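# Swap the sealant gun's cartridge for the green-banded one

## Task

Remove the incorrect cartridge currently sitting in the sealant gun. Then fit the cartridge marked with the broad green band into the gun. Its front must be pushed all the way into the cup of the gun's front ring, with the nozzle sticking out through that ring. The plunger rod can normally be pulled back only while its small thumb plate, located just behind the handle, is held pushed toward the front of the gun. At the end, the plunger's disc must touch the rear of the newly loaded cartridge. The trigger is functional. Both the loaded gun and the removed wrong cartridge must end up lying still on the table, with neither leaning on the other or on any other object. Finally, state that you are done.

## Robot and tools

Robot: two arms, left_arm and right_arm, each with a two-finger parallel gripper. The fingers point along the gripper's +z axis and open and close along its y axis. end_effector_position is the point between the pads, about 1 cm back from the fingertips.

Frames: the scene frame has its origin at table-top height, midway between the nominal bases. +x points out over the table, +z points up, and left_arm is on the +y side. Image left and right do not match the arm names. The calibrated bases are: left_arm at (+0.017, +0.251, +0.045) m, right_arm at (-0.035, -0.245, +0.029) m, both turned only slightly about z. Each arm reports its hand pose, velocities and targets in its own base frame. Commanded offsets are taken along the axes of that arm's current Hand target. Printed poses can be a few cm off, and more so at long reach.

execute_actions(actions, cameras): actions is a list of actions. Each action is a table of up to 15 rows, and each row lasts one 1/30 s step. A shorter table repeats its last row until step 15. Every row holds 14 numbers in [-1, 1], one list covering both arms: left dx, dy, dz, rx, ry, rz, opening, followed by the same seven for right. dx..rz are an offset, not a pose. Each row is measured from the Hand target as it stood when that action began, not from the row before it. A new action starts from the updated Hand target, so sending the same offset again moves the arm further. Scale: 1.0 equals 0.6 m of travel or 180 degrees. rx, ry, rz together form a single rotation vector. Opening is absolute: +1 is fully open (0.094 m) and -1 is closed. To leave an arm still, send six zeros for its pose and repeat its current opening; a 0 in the opening slot is a real command. Images come back only when actions is empty or cameras names them. ['all'] shows every camera, [] shows none.

move(target, speed, blend, opening_speed, grip_force, blocking, cameras): target is either one 14-number row, laid out as above, or a list of up to 15 such rows. Every row is an offset from the Hand targets at the start of the move, never from the previous row. The grippers travel in straight lines, and all arms finish together. speed is the top path speed in m/s, from 0.002 to 2.9 (default 0.25); rotation is limited to twice that value in rad/s. It can be one number or one per target. blend, in metres, rounds the corners between listed targets; 0 means stop at each one. opening_speed sets how fast the commanded opening changes, in units per second on the -1..+1 scale, at least 0.2. grip_force is the per-pad force limit in newtons, from 10 to 50, given as one value or one per arm. It stays in effect until changed, and lower values close the fingers slowly. blocking=false returns after about 0.5 s while the motion continues. A move is cut off after 10 s. Its result adds a 'move:' line with an ending (done, off_target, moving, held, fault) and limits (paced = the sent pose was clipped; held = steps were withheld). The moves do not avoid obstacles or the other arm.

wait(seconds): lets the scene run, 0 to 3600 s, without new commands. stop(): brakes the running move. zoom_image(camera, region): region is [x0, y0, x1, y1] in pixels of that camera's latest image, at most 504 wide and 504 high. The camera must be cam_high, cam_low, cam_left_wrist or cam_right_wrist. read_manual(section='licences') returns licence text only. finished_scene(scene) ends the scene for good; scene is 1 or 2.

Cameras: cam_high and cam_low are 504x504, and the two wrist cameras are 672x504 fisheye.

Results: Hand target is the last commanded pose after clipping, and the next offsets start from it. The gripper often settles short of this target. A later execute_actions call, even with all zeros, asks for the target again; if the gripper still falls short, send the remaining distance. grip_measured gives the finger opening on the command scale. With nothing held it reads up to about 2.5 mm wide; on a firmly gripped hard part it reads a little narrower than the part. grip_effort_nm is the gripper motor's effort: negative means closing. Torques follow joint order; joints 1 to 3 wrap at ±28 N m. Joint velocities may read 'within noise'. Motor temperatures matter: MOTOR HOT appears at 75 °C, a fault folds the arm away at 90 °C, and at 100 °C the arm collapses.

Control behaviour: each step, the commanded orientation is clipped to within 40 degrees of the gripper's measured orientation. Friction and gravity can leave the hand low, short or tilted, so check its pose after each motion and correct it. Small commands may not move the arm at all, or may move it sideways. An arm that is blocked keeps pushing until you command its target back past the gripper.

Avoid: dropping parts or releasing anything that is still moving; fast impacts; hard shoves against fixed or heavy objects; any contact between the two arms, including one gripper closing on the other's fingers; loading the wrist camera cables; paths that run close to an arm's own base, which can whip the elbow round; holding loads with a stretched arm or pushing toward unreachable targets, which heats the motors. Anything that falls off the table, or is left off it, fails the task. Loose objects may sometimes be nudged by outside pushes.

Each tool is called after "Emit:" as name(argument=value, ...) on one line, values as JSON.

## Session

Emit:
execute_actions(actions=[])

Scene clock: 0.00 s.
left_arm: end_effector_position=(+0.3820, +0.0162, +0.0803) grip_measured=+1.000 grip_effort_nm=n/a end_effector_quat_wxyz=(+0.566, -0.067, +0.820, +0.057) | right_arm: end_effector_position=(+0.3872, -0.0391, +0.0620) grip_measured=+1.000 grip_effort_nm=n/a end_effector_quat_wxyz=(+0.515, +0.066, +0.853, -0.049)
Joint positions: left_arm=[-0.059 1.54 0.324 0.847 -0.225 -0.067 0.094] | right_arm=[-0.054 1.558 0.402 0.669 0.104 0.036 0.094]
Joint velocities: within noise
Joint torques (N m): no reading
Motor temperatures (°C): left_arm=[28 40 47 44 32 32 28] | right_arm=[27 47 45 41 27 33 31]
Heat: left arm: 47 °C; right arm: 47 °C.
Hand target: left_arm +0.3858, +0.0171, +0.0888; +0.576, -0.071, +0.813, +0.056 | right_arm +0.3929, -0.0402, +0.0736; +0.529, +0.065, +0.844, -0.052
Tool commands: left_gripper/opening=+1.0 right_gripper/opening=+1.0

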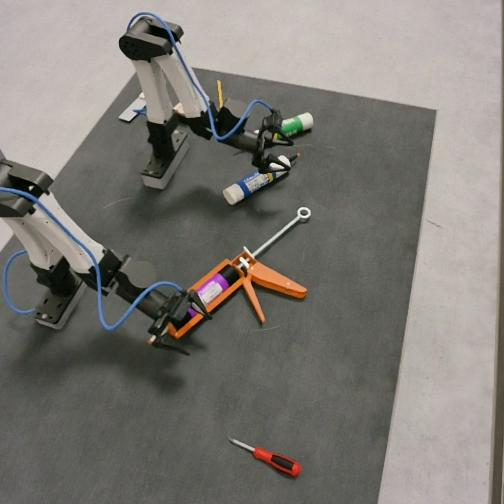

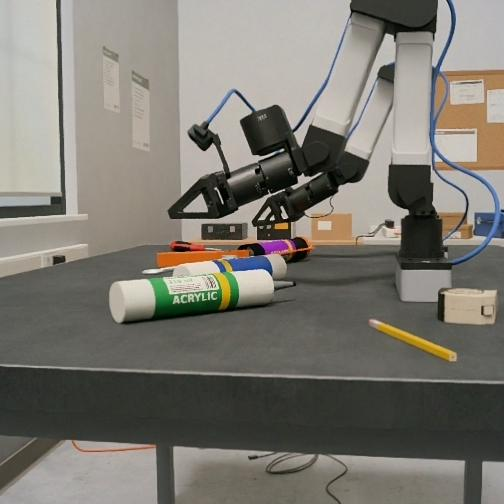

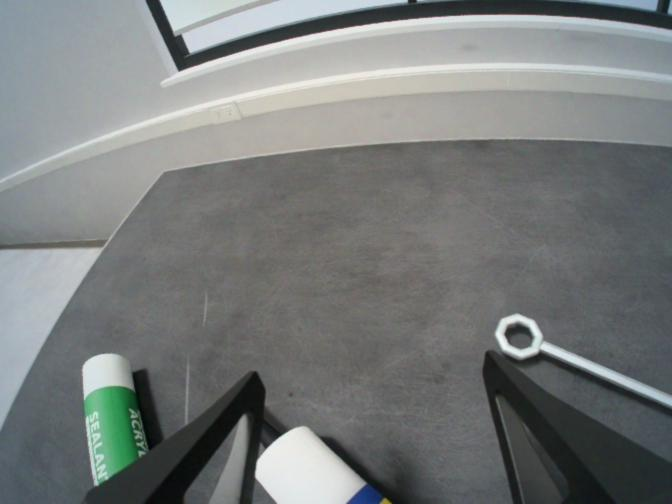

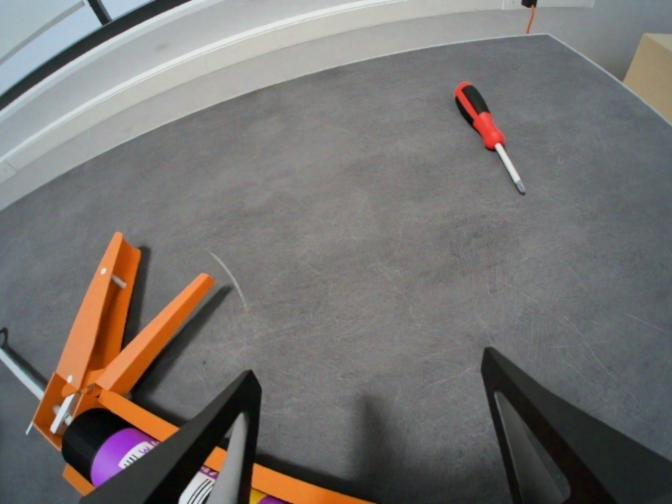

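Emit:
zoom_image(camera="cam_high", region=[140, 180, 340, 380])

Emit:
zoom_image(camera="cam_high", region=[100, 60, 340, 300])

Emit:
zoom_image(camera="cam_low", region=[90, 180, 340, 340])

Emit:
zoom_image(camera="cam_right_wrist", region=[0, 200, 300, 504])

Scaled by 2.520 from the camera's image (finer frame: 720x720).

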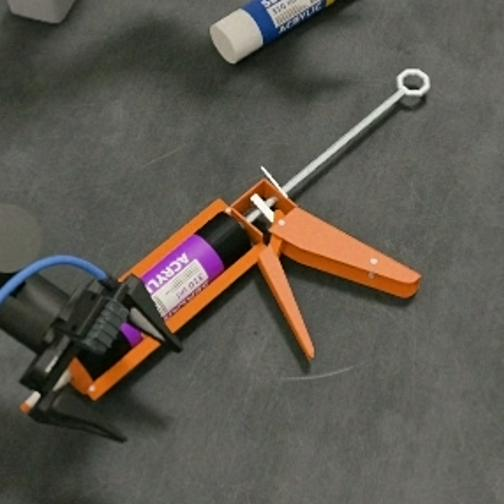

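Scaled by 2.100 from the camera's image (finer frame: 720x720).

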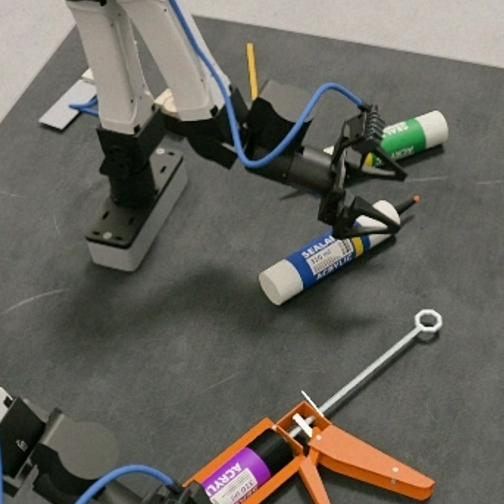

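Scaled by 2.016 from the camera's image (finer frame: 720x720).

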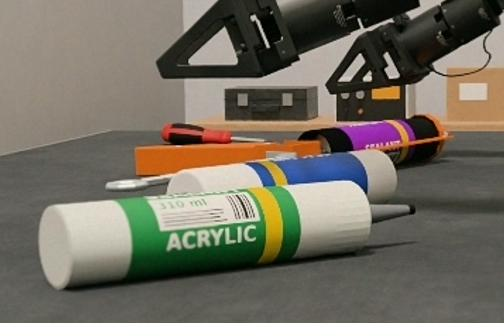

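Scaled by 1.658 from the camera's image (finer frame: 960x720).

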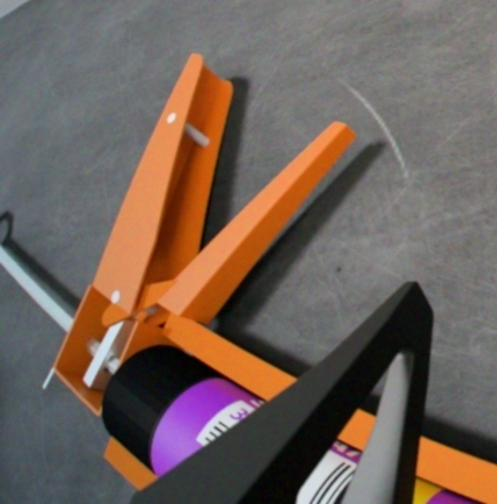

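Emit:
move(target=[-0.288,0.083,-0.2405,0.038,0.391,0.048,1,-0.3047,0.2148,-0.244,-0.035,0.356,-0.0437,1], cameras=["all"])

Scene clock: 5.33 s.
left_arm: end_effector_position=(+0.3094, +0.0483, +0.2885) grip_measured=+1.000 grip_effort_nm=-0.03 end_effector_quat_wxyz=(+0.193, -0.003, +0.981, +0.033) | right_arm: end_effector_position=(+0.3708, +0.0969, +0.2819) grip_measured=+1.000 grip_effort_nm=0.02 end_effector_quat_wxyz=(+0.187, -0.007, +0.981, +0.040)
Joint positions: left_arm=[0.149 1.527 1.876 -1.526 -0.01 0.144 0.094] | right_arm=[0.263 1.805 2.16 -1.541 0.017 0.245 0.094]
Joint torques (N m): left_arm=[1.25 -6.57 6.71 0.9 0.02 0.11] | right_arm=[0.21 -8.83 8.57 1.09 -0.11 -0.01]
Heat: left arm: 48 °C; right arm: 49 °C.
Hand target: left_arm +0.2994, +0.0498, +0.3001; +0.001, -0.001, +1.000, +0.000 | right_arm +0.3631, +0.1000, +0.2993; +0.000, +0.000, +1.000, +0.000
Off the commanded pose: left_arm 0.015 m, 23 deg | right_arm 0.019 m, 22 deg.
joint sent to its limit (left arm) — joint 4 (wrist pitch), lower limit. The joint targets are off in position and orientation.
joint sent to its limit (right arm) — joint 4 (wrist pitch), lower limit. The joint targets are off in position and orientation.
move: off_target (left_arm, right_arm)

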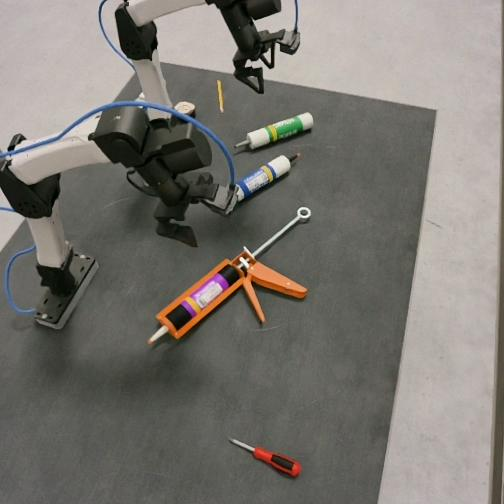

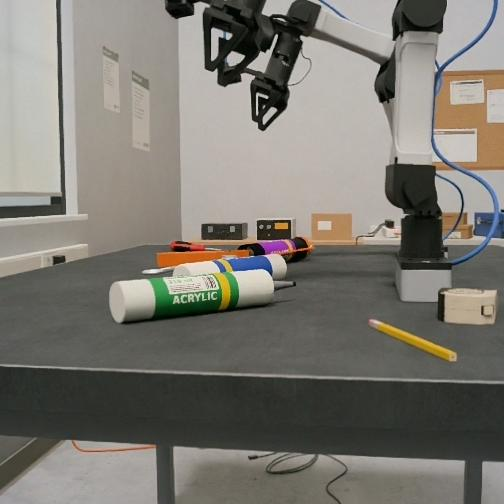

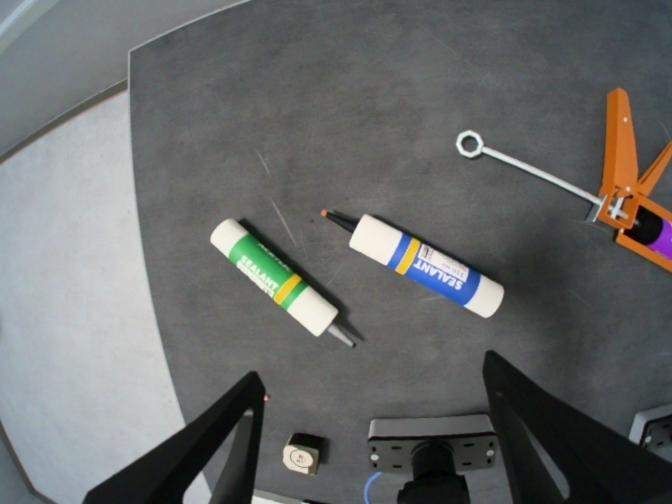

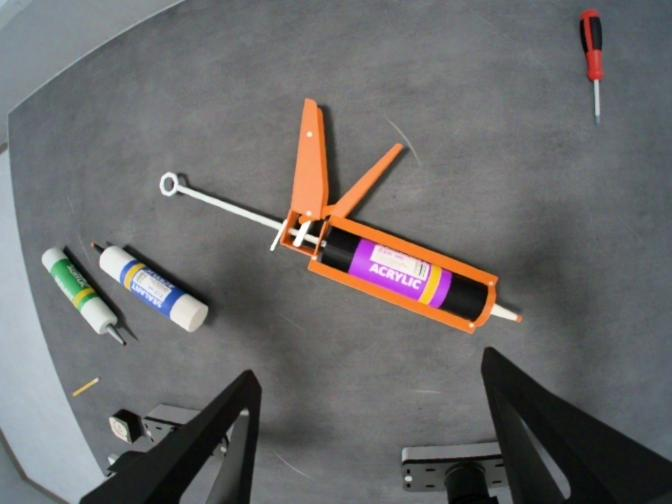

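Emit:
zoom_image(camera="cam_right_wrist", region=[230, 180, 430, 330])

Emit:
zoom_image(camera="cam_right_wrist", region=[360, 200, 560, 350])

Emit:
zoom_image(camera="cam_high", region=[140, 190, 320, 370])

Emit:
zoom_image(camera="cam_low", region=[130, 220, 330, 330])

Scaled by 2.520 from the camera's image (finer frame: 960x720).

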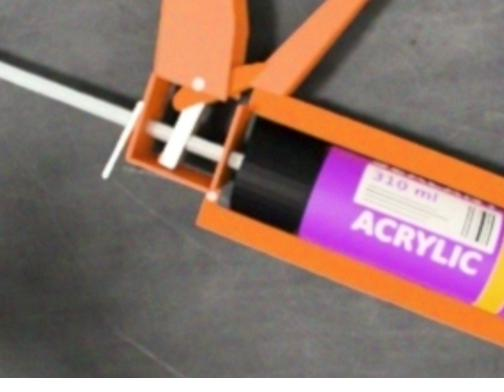

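Scaled by 2.520 from the camera's image (finer frame: 960x720).

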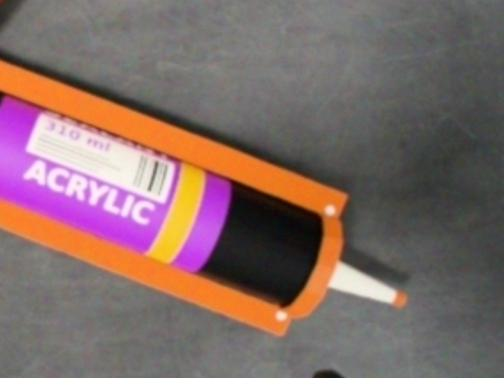

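Scaled by 2.800 from the camera's image (finer frame: 720x720).

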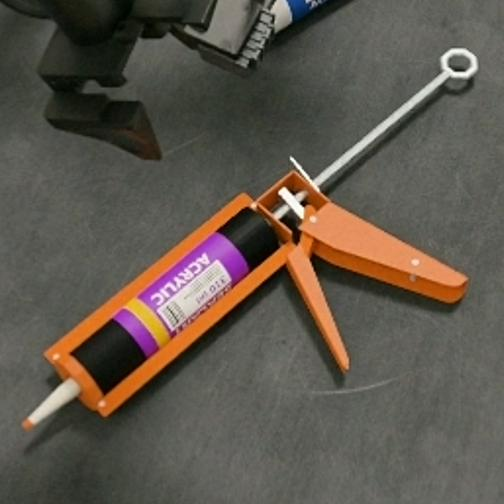

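Scaled by 2.520 from the camera's image (finer frame: 720x720).

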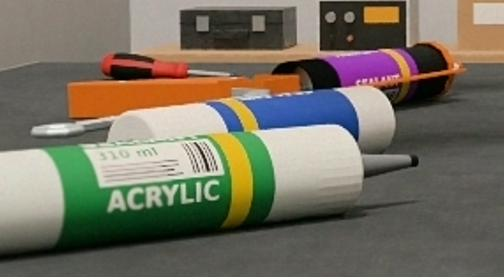

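Emit:
move(target=[0,0,0,0,0,0,1,0.038,0.25,0.3,0,0,0,1], cameras=["all"])

Emit:
zoom_image(camera="cam_right_wrist", region=[180, 100, 480, 325])

Scene clock: 8.37 s.
left_arm: end_effector_position=(+0.3094, +0.0483, +0.2885) grip_measured=+1.000 grip_effort_nm=-0.03 end_effector_quat_wxyz=(+0.193, -0.003, +0.981, +0.033) | right_arm: end_effector_position=(+0.3318, +0.2449, +0.1152) grip_measured=+1.000 grip_effort_nm=0.02 end_effector_quat_wxyz=(-0.011, -0.013, +1.000, -0.013)
Joint positions: left_arm=[0.149 1.527 1.876 -1.526 -0.01 0.144 0.094] | right_arm=[0.639 2.176 2.065 -1.492 0.008 0.613 0.094]
Joint torques (N m): left_arm=[1.24 -6.58 6.69 0.89 0.02 0.11] | right_arm=[-0.09 -9.24 9.06 0.45 -0.09 0.01]
Heat: left arm: 48 °C; right arm: 50 °C.
Hand target: left_arm +0.2994, +0.0498, +0.3001; +0.001, -0.001, +1.000, +0.000 | right_arm +0.3402, +0.2499, +0.1193; +0.000, +0.000, +1.000, +0.000
Off the commanded pose: left_arm 0.015 m, 23 deg | right_arm 0.011 m, 2 deg.
joint sent to its limit (left arm) — joint 4 (wrist pitch), lower limit. The joint targets are off in position and orientation.
move: off_target (right_arm)

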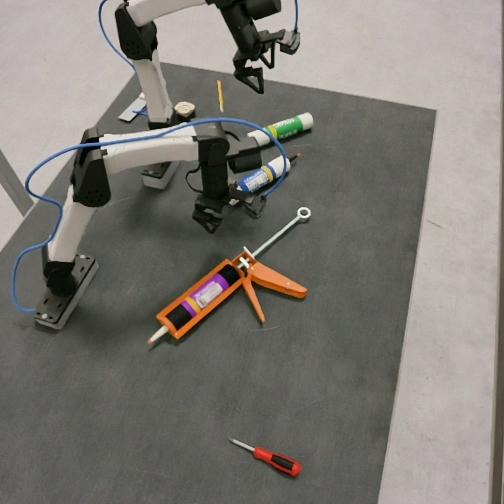

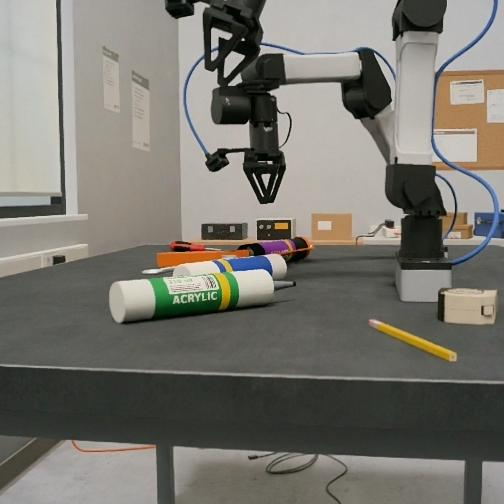

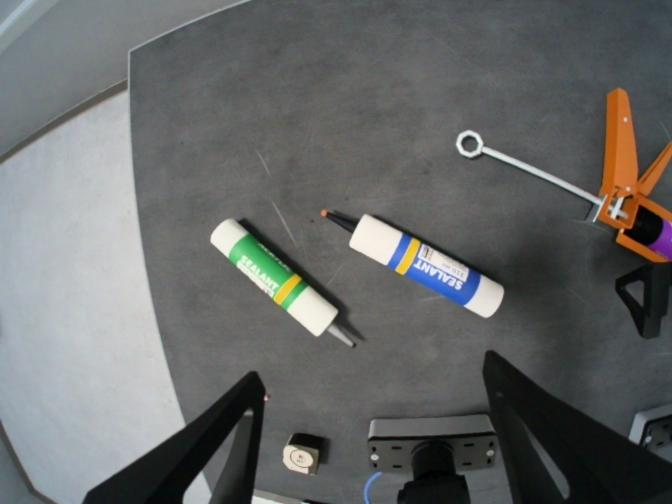

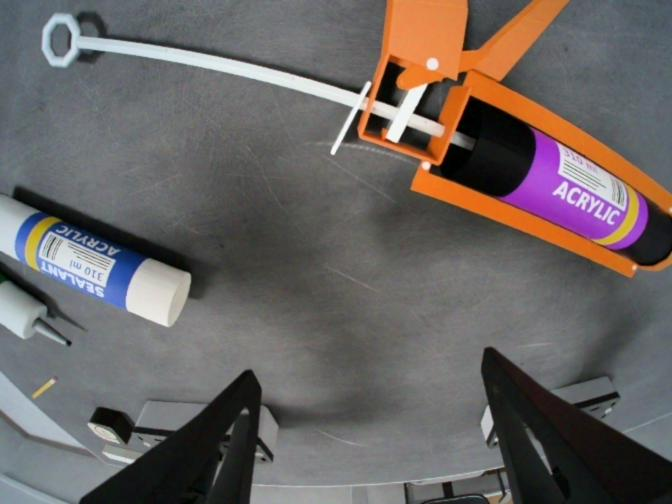

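Scaled by 1.680 from the camera's image (finer frame: 960x720).

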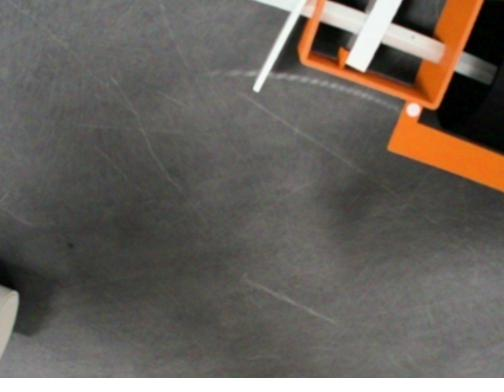

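Emit:
zoom_image(camera="cam_right_wrist", region=[300, 20, 520, 220])

Scaled by 2.291 from the camera's image (finer frame: 960x720).

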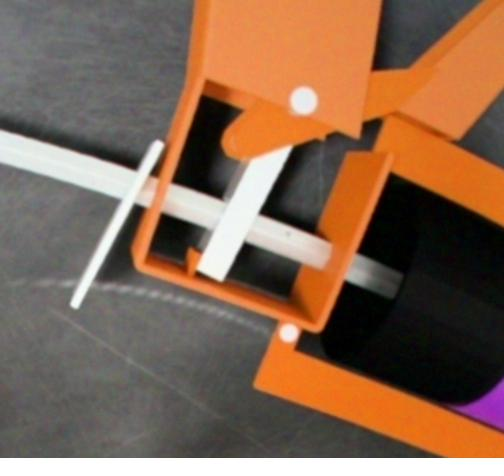

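Emit:
move(target=[0,0,0,0,0,0,1,0.06,-0.32,0,0,0,0,1], cameras=["cam_right_wrist"])

Emit:
zoom_image(camera="cam_right_wrist", region=[150, 80, 450, 305])

Emit:
zoom_image(camera="cam_right_wrist", region=[320, 100, 520, 250])

Scene clock: 11.03 s.
left_arm: end_effector_position=(+0.3094, +0.0483, +0.2885) grip_measured=+1.000 grip_effort_nm=-0.03 end_effector_quat_wxyz=(+0.193, -0.003, +0.981, +0.033) | right_arm: end_effector_position=(+0.3000, +0.0556, +0.1097) grip_measured=+1.000 grip_effort_nm=0.02 end_effector_quat_wxyz=(-0.029, +0.011, +0.999, -0.009)
Joint positions: left_arm=[0.149 1.527 1.876 -1.526 -0.01 0.144 0.094] | right_arm=[0.187 1.754 1.451 -1.328 0.006 0.208 0.094]
Joint torques (N m): left_arm=[1.25 -6.57 6.69 0.89 0.02 0.11] | right_arm=[-0.5 -10.04 5.04 0.6 -0.09 -0.3]
Heat: left arm: 48 °C; right arm: 51 °C.
Hand target: left_arm +0.2994, +0.0498, +0.3001; +0.001, -0.001, +1.000, +0.000 | right_arm +0.3041, +0.0580, +0.1193; +0.000, +0.000, +1.000, +0.000
Off the commanded pose: left_arm 0.015 m, 23 deg | right_arm 0.011 m, 4 deg.
joint sent to its limit (left arm) — joint 4 (wrist pitch), lower limit. The joint targets are off in position and orientation.
move: off_target (right_arm)

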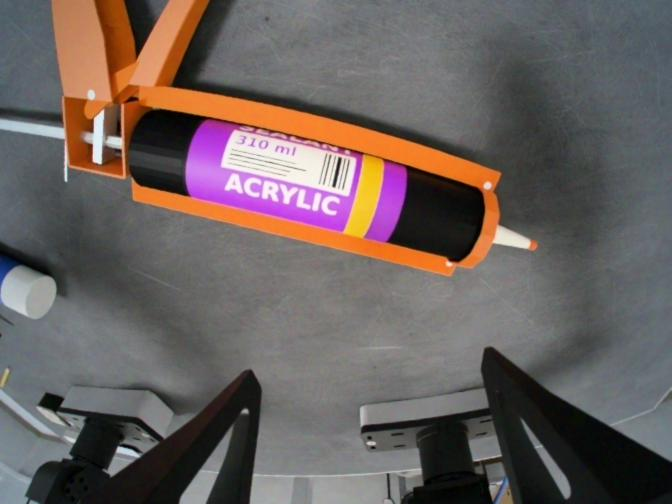

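Scaled by 1.680 from the camera's image (finer frame: 960x720).

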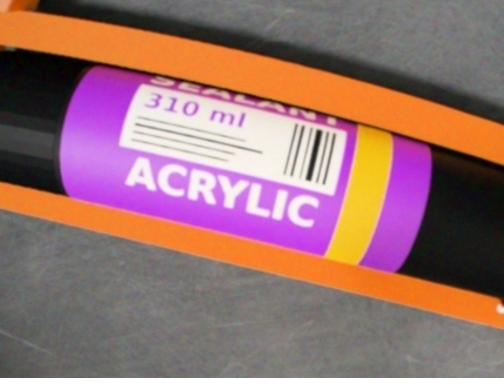

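Scaled by 2.520 from the camera's image (finer frame: 960x720).

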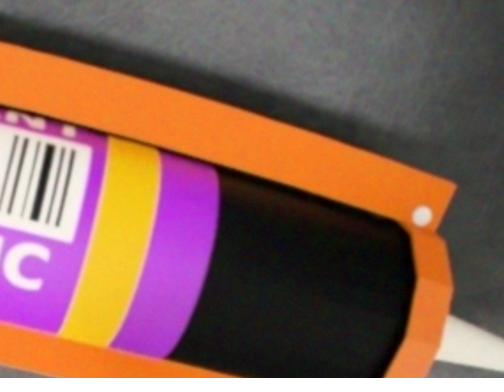

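Emit:
move(target=[-0.2477,-0.2563,0.3,0,0,-0.361,0.2,-0.1817,0.3467,0.0667,0,0,0.142,-1], cameras=["all"])

Scene clock: 16.07 s.
left_arm: end_effector_position=(+0.4500, -0.0971, +0.1201) grip_measured=+0.203 grip_effort_nm=-0.16 end_effector_quat_wxyz=(+0.021, -0.535, +0.844, -0.015) | right_arm: end_effector_position=(+0.4108, +0.2636, +0.0799) grip_measured=-0.980 grip_effort_nm=-1.02 end_effector_quat_wxyz=(+0.012, +0.212, +0.977, +0.010)
Joint positions: left_arm=[-0.216 2.34 2.358 -1.537 -0.008 -1.345 0.056] | right_arm=[0.572 2.53 2.542 -1.552 0.003 0.998 0.001]
Joint torques (N m): left_arm=[-0.12 -11.07 7.19 0.2 0.02 -0.12] | right_arm=[0.39 -10.59 8.92 0.33 -0.02 0]
Motor temperatures (°C): left_arm=[28 41 49 44 32 32 28] | right_arm=[27 53 47 41 27 33 32]
Heat: left arm: 49 °C; right arm: 53 °C.
Hand target: left_arm +0.4485, -0.1037, +0.1202; +0.000, -0.538, +0.843, +0.000 | right_arm +0.4132, +0.2659, +0.0792; +0.000, +0.221, +0.975, +0.000
Off the commanded pose: left_arm 0.007 m, 3 deg | right_arm 0.003 m, 2 deg.
joint sent to its limit (left arm) — joint 4 (wrist pitch), lower limit. The joint targets are off in position, not in orientation.
joint sent to its limit (right arm) — joint 4 (wrist pitch), lower limit. The joint targets are off in position, not in orientation.
move: off_target (left_arm)

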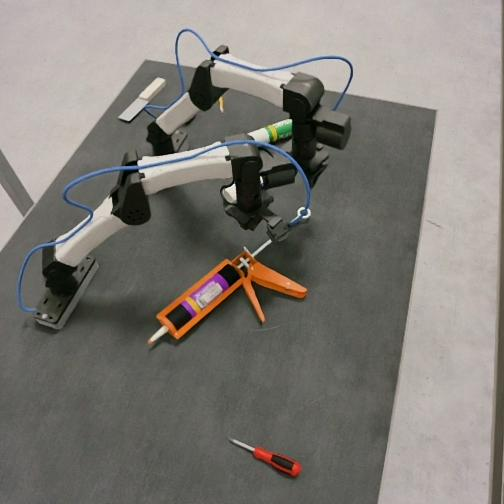

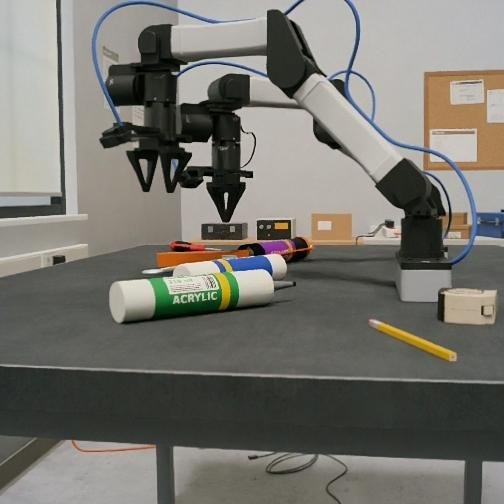

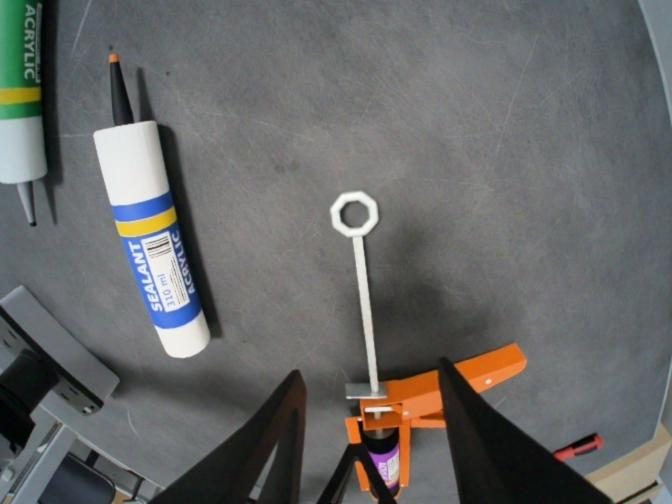

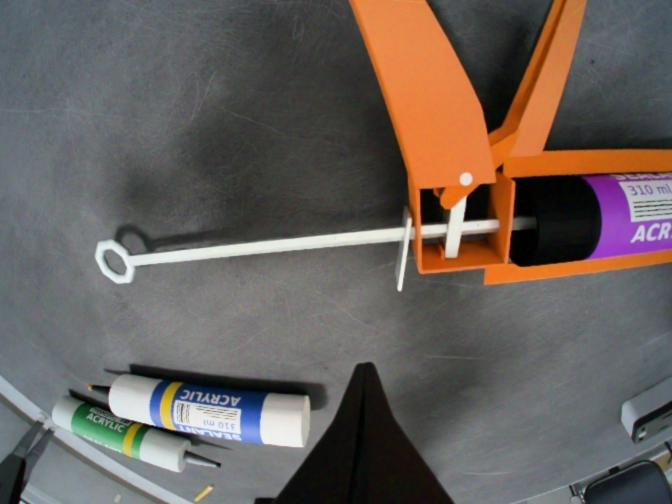

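Emit:
move(target=[0.0107,-0.0078,0.22,0,0,0,0.2,-0.0066,0,0.125,0,0,0,-1], speed=0.1, cameras=["all"])

Emit:
zoom_image(camera="cam_right_wrist", region=[250, 180, 550, 405])

Emit:
zoom_image(camera="cam_low", region=[90, 180, 340, 340])

Scene clock: 19.03 s.
left_arm: end_effector_position=(+0.4470, -0.1018, -0.0028) grip_measured=+0.203 grip_effort_nm=-0.16 end_effector_quat_wxyz=(-0.001, -0.537, +0.844, +0.006) | right_arm: end_effector_position=(+0.4117, +0.2642, +0.0144) grip_measured=-0.980 grip_effort_nm=-1.01 end_effector_quat_wxyz=(-0.001, +0.212, +0.977, -0.003)
Joint positions: left_arm=[-0.226 2.392 1.959 -1.147 -0.007 -1.36 0.056] | right_arm=[0.572 2.543 2.303 -1.335 0.003 0.998 0.001]
Joint torques (N m): left_arm=[-0.29 -11.33 4.81 0.68 0.01 -0.13] | right_arm=[-0.21 -10.78 5.42 0.69 -0.03 -0.06]
Heat: left arm: 49 °C; right arm: 54 °C.
Hand target: left_arm +0.4502, -0.1115, -0.0118; +0.000, -0.538, +0.843, +0.000 | right_arm +0.4167, +0.2642, +0.0042; +0.000, +0.221, +0.975, +0.000
Off the commanded pose: left_arm 0.014 m, 1 deg | right_arm 0.011 m, 1 deg.
move: off_target (left_arm, right_arm)

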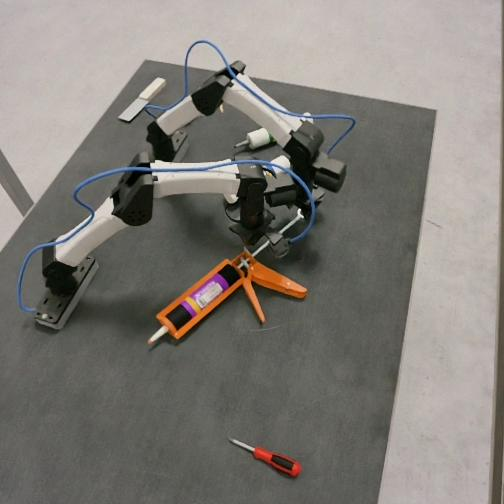

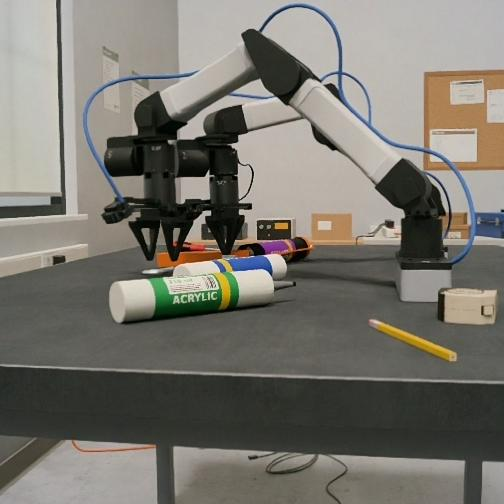

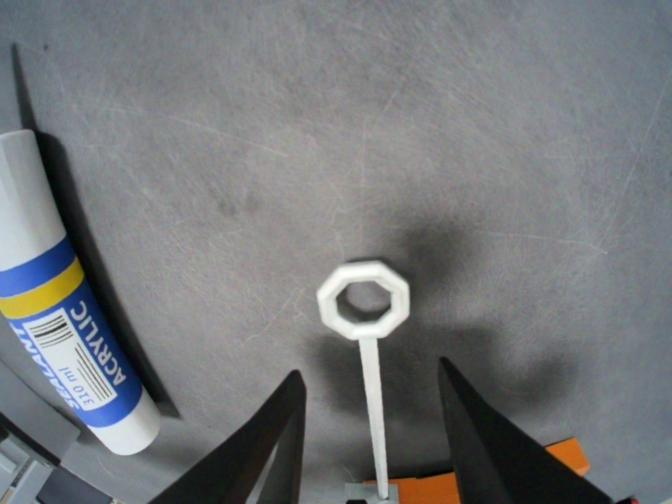

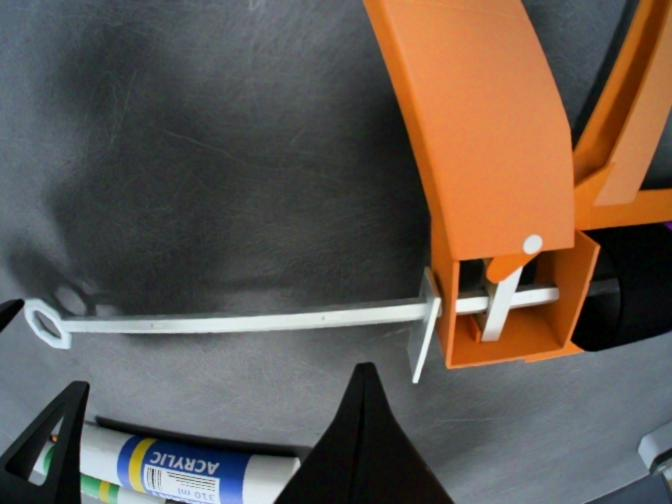

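Scaled by 1.680 from the camera's image (finer frame: 960x720).

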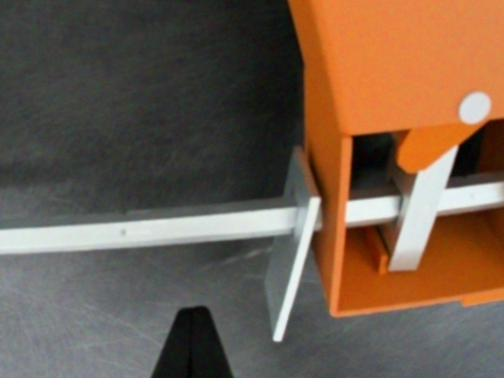

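Scaled by 2.016 from the camera's image (finer frame: 720x720).

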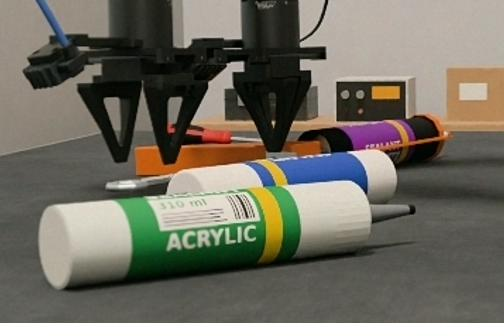

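Emit:
move(target=[0.0087,-0.005,0.035,0,0,0,0.2,-0.0083,0,0.0217,0,0,0,-1], speed=0.05, cameras=["all"])

Emit:
zoom_image(camera="cam_right_wrist", region=[250, 180, 550, 405])

Emit:
zoom_image(camera="cam_low", region=[120, 210, 260, 300])

Scene clock: 21.00 s.
left_arm: end_effector_position=(+0.4486, -0.1087, -0.0224) grip_measured=+0.203 grip_effort_nm=-0.16 end_effector_quat_wxyz=(+0.000, -0.536, +0.844, +0.005) | right_arm: end_effector_position=(+0.4143, +0.2659, +0.0018) grip_measured=-0.980 grip_effort_nm=-1.01 end_effector_quat_wxyz=(+0.000, +0.212, +0.977, -0.002)
Joint positions: left_arm=[-0.24 2.422 1.934 -1.089 -0.007 -1.373 0.056] | right_arm=[0.572 2.563 2.291 -1.302 0.003 0.998 0.001]
Joint torques (N m): left_arm=[-0.2 -11.32 4.6 0.69 0.01 -0.13] | right_arm=[-0.88 -10.84 5.49 0.7 -0.03 -0.14]
Motor temperatures (°C): left_arm=[28 42 49 43 32 32 28] | right_arm=[27 55 47 40 27 33 32]
Heat: left arm: 49 °C; right arm: 55 °C.
Hand target: left_arm +0.4507, -0.1175, -0.0328; +0.000, -0.538, +0.843, +0.000 | right_arm +0.4212, +0.2620, -0.0088; +0.000, +0.221, +0.975, +0.000
Off the commanded pose: left_arm 0.014 m, 1 deg | right_arm 0.013 m, 1 deg.
move: off_target (left_arm, right_arm)

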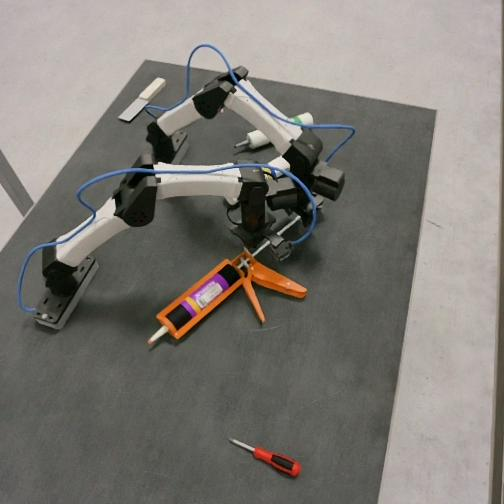

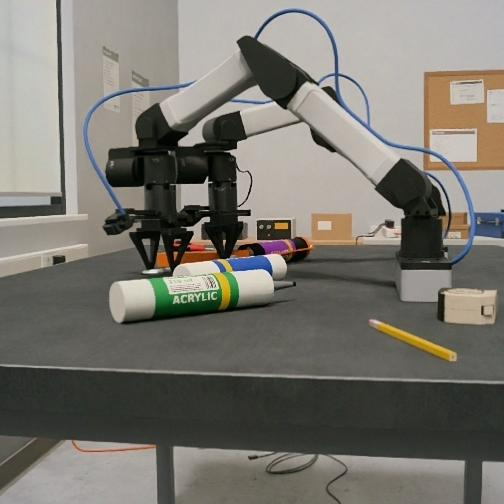

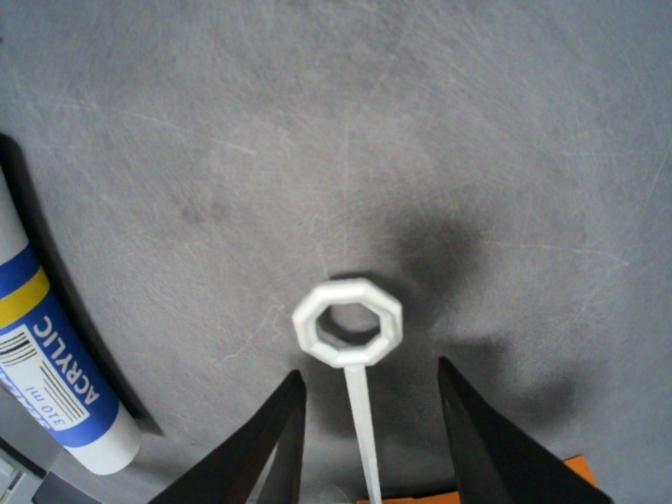

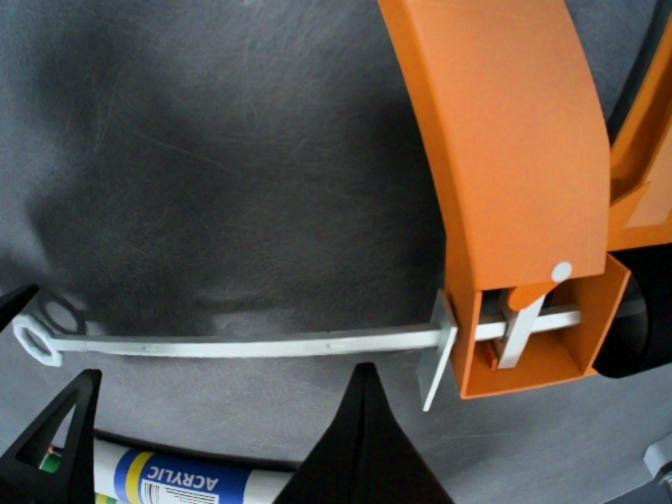

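Scaled by 1.680 from the camera's image (finer frame: 960x720).

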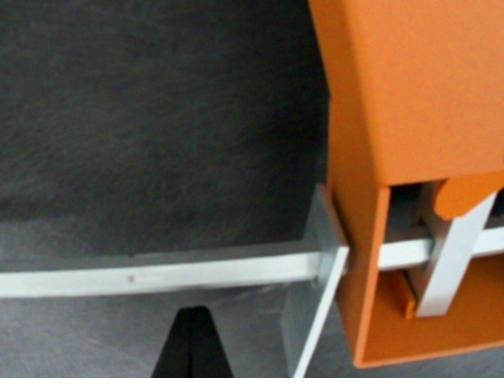

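Scaled by 3.600 from the camera's image (finer frame: 720x720).

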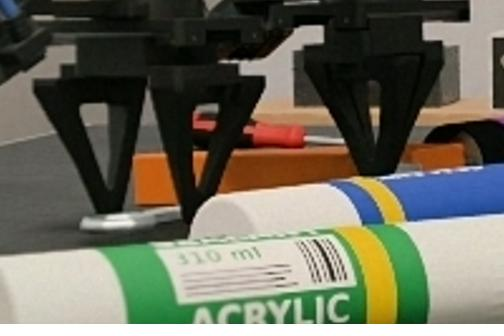

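Emit:
move(target=[0.0133,0.0067,0.01,0,0,0,0.2,0,0,0,0,0,0,-1], speed=0.05, cameras=["cam_left_wrist"])

Emit:
move(target=[0,0,0,0,0,0,-0.95,0,0,0,0,0,0,-1], opening_speed=0.6, cameras=["all"])

Scene clock: 22.10 s.
left_arm: end_effector_position=(+0.4475, -0.1091, -0.0247) grip_measured=+0.203 grip_effort_nm=-0.16 end_effector_quat_wxyz=(+0.000, -0.536, +0.844, +0.005) | right_arm: end_effector_position=(+0.4143, +0.2659, +0.0018) grip_measured=-0.980 grip_effort_nm=-1.02 end_effector_quat_wxyz=(+0.000, +0.212, +0.977, -0.002)
Joint positions: left_arm=[-0.242 2.422 1.925 -1.081 -0.007 -1.374 0.056] | right_arm=[0.572 2.563 2.291 -1.302 0.003 0.998 0.001]
Joint torques (N m): left_arm=[0.51 -14.09 5.64 0.37 -0.13 0.01] | right_arm=[-0.87 -10.84 5.49 0.7 -0.03 -0.14]
Motor temperatures (°C): left_arm=[28 43 49 43 32 32 28] | right_arm=[27 56 47 40 27 33 32]
Heat: left arm: 49 °C; right arm: 56 °C.
Hand target: left_arm +0.4524, -0.1118, -0.0179; +0.010, -0.536, +0.844, -0.001 (not the last commanded pose) | right_arm +0.4212, +0.2620, -0.0088; +0.000, +0.221, +0.975, +0.000
Off the commanded pose: left_arm 0.020 m, 1 deg | right_arm 0.013 m, 1 deg.
move: held (left_arm; a check stopped the path); limits=held
pose unreachable (left arm): on one or more control steps of this call, first in action 0 (counted from 0), this arm could not follow its commanded pose, so it was not sent that pose on those steps. It may still have moved: this result reports where it is.
cause: moving toward the commanded pose would bring a part of the arm too close to another arm (this arm's wrist (the part past joint 4) and the right arm's wrist (the part past joint 4), where that arm would come to rest).

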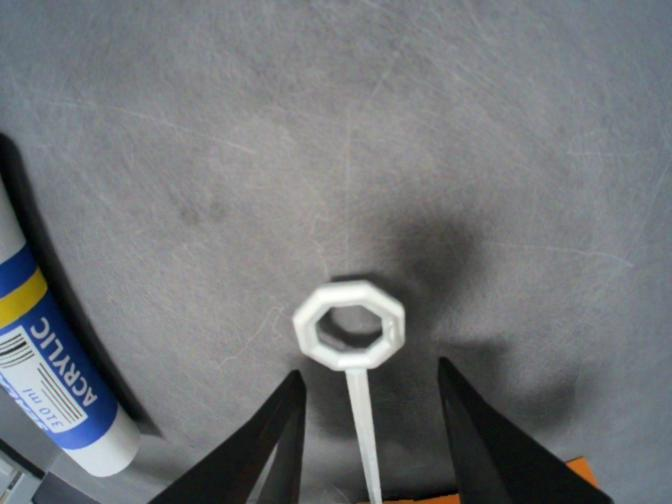

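Scene clock: 24.53 s.
left_arm: end_effector_position=(+0.4475, -0.1091, -0.0247) grip_measured=-0.840 grip_effort_nm=-1.06 end_effector_quat_wxyz=(+0.000, -0.529, +0.849, +0.005) | right_arm: end_effector_position=(+0.4143, +0.2659, +0.0018) grip_measured=-0.980 grip_effort_nm=-1.02 end_effector_quat_wxyz=(+0.000, +0.212, +0.977, -0.002)
Joint positions: left_arm=[-0.242 2.422 1.925 -1.081 -0.007 -1.356 0.008] | right_arm=[0.572 2.563 2.291 -1.302 0.003 0.998 0.001]
Joint torques (N m): left_arm=[0.5 -14.09 5.63 0.37 -0.13 -0.18] | right_arm=[-0.87 -10.84 5.49 0.7 -0.03 -0.14]
Motor temperatures (°C): left_arm=[28 44 49 43 32 32 28] | right_arm=[27 57 47 40 27 32 32]
Heat: left arm: 49 °C; right arm: 57 °C.
Hand target: left_arm +0.4524, -0.1118, -0.0179; +0.010, -0.536, +0.844, -0.001 | right_arm +0.4212, +0.2620, -0.0088; +0.000, +0.221, +0.975, +0.000
Off the commanded pose: left_arm 0.009 m, 2 deg | right_arm 0.013 m, 1 deg.
move: done

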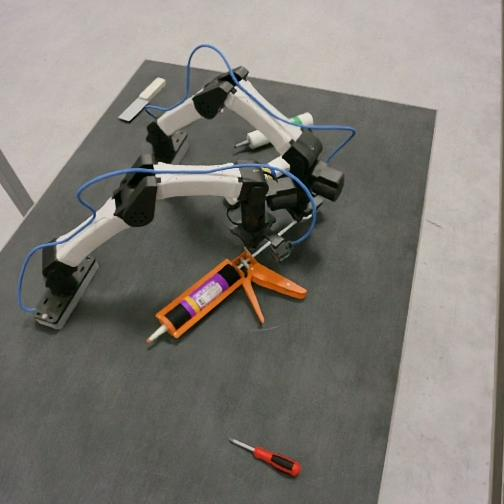

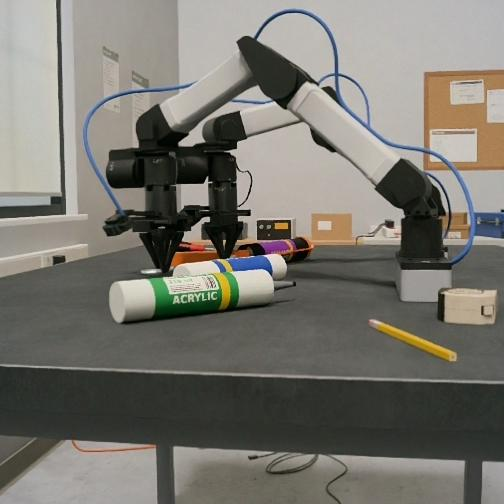

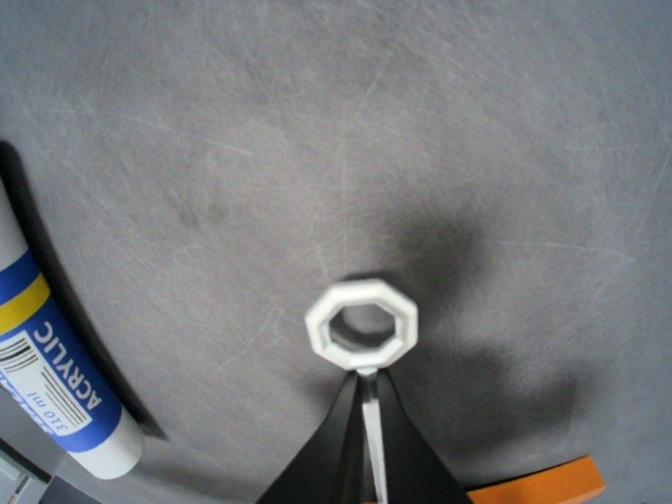

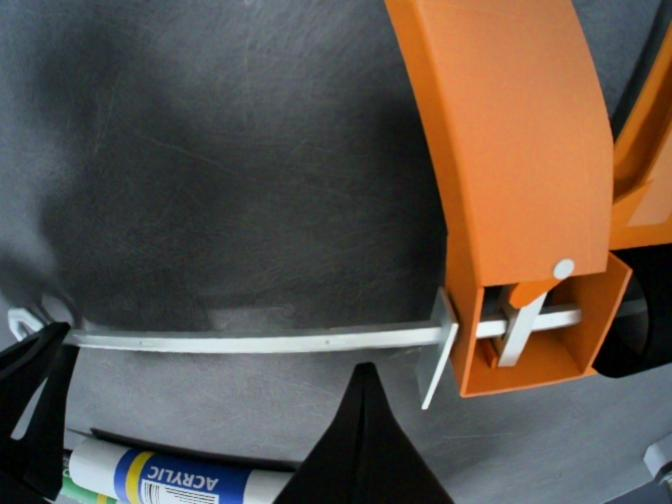

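Emit:
move(target=[0,0,0,0,0,0,-0.95,0,-0.03,0,0,0,0,-1], speed=0.05, cameras=["cam_left_wrist","cam_right_wrist"])

Emit:
zoom_image(camera="cam_right_wrist", region=[250, 200, 550, 425])

Scene clock: 25.63 s.
left_arm: end_effector_position=(+0.4468, -0.1104, -0.0247) grip_measured=-0.840 grip_effort_nm=-1.06 end_effector_quat_wxyz=(-0.001, -0.527, +0.850, +0.006) | right_arm: end_effector_position=(+0.4075, +0.2543, -0.0199) grip_measured=-0.981 grip_effort_nm=-1.02 end_effector_quat_wxyz=(-0.010, +0.222, +0.975, -0.006)
Joint positions: left_arm=[-0.245 2.422 1.925 -1.083 -0.007 -1.356 0.008] | right_arm=[0.556 2.532 2.146 -1.208 -0.005 1.004 0.001]
Joint torques (N m): left_arm=[0.5 -14.09 5.63 0.39 -0.13 -0.18] | right_arm=[-1.36 -14.89 4.03 0.42 0.07 -0.31]
Motor temperatures (°C): left_arm=[28 45 49 43 32 32 28] | right_arm=[27 58 47 40 27 32 32]
Heat: left arm: 49 °C; right arm: 58 °C.
Hand target: left_arm +0.4524, -0.1118, -0.0179; +0.010, -0.536, +0.844, -0.001 | right_arm +0.4134, +0.2458, -0.0088; +0.000, +0.221, +0.975, +0.000
Off the commanded pose: left_arm 0.009 m, 2 deg | right_arm 0.015 m, 1 deg.
move: off_target (right_arm)

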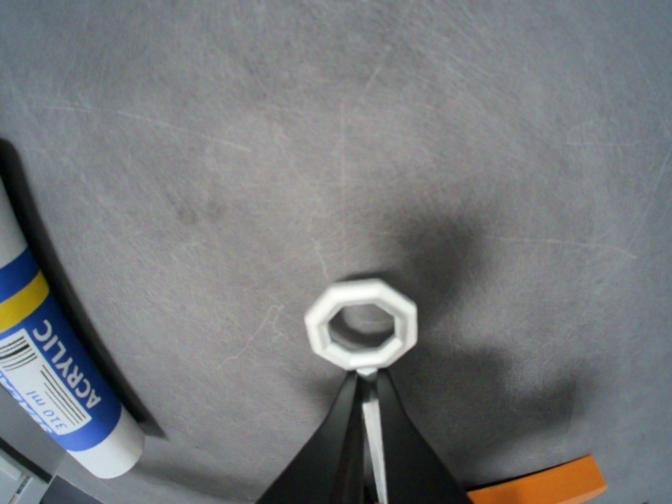

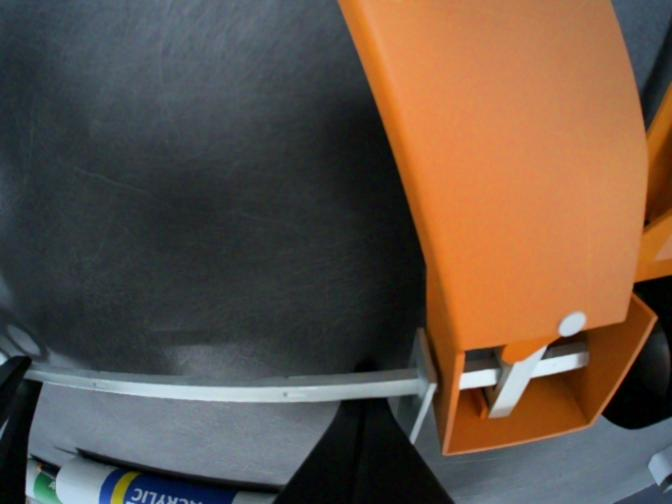

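Scaled by 1.680 from the camera's image (finer frame: 960x720).

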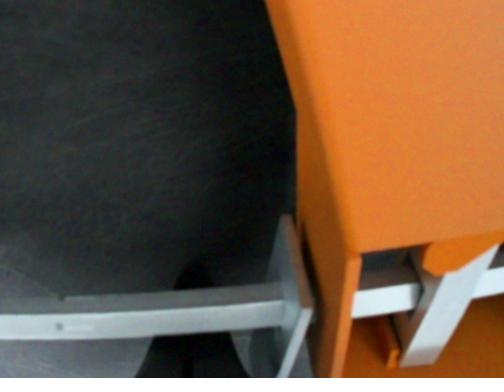

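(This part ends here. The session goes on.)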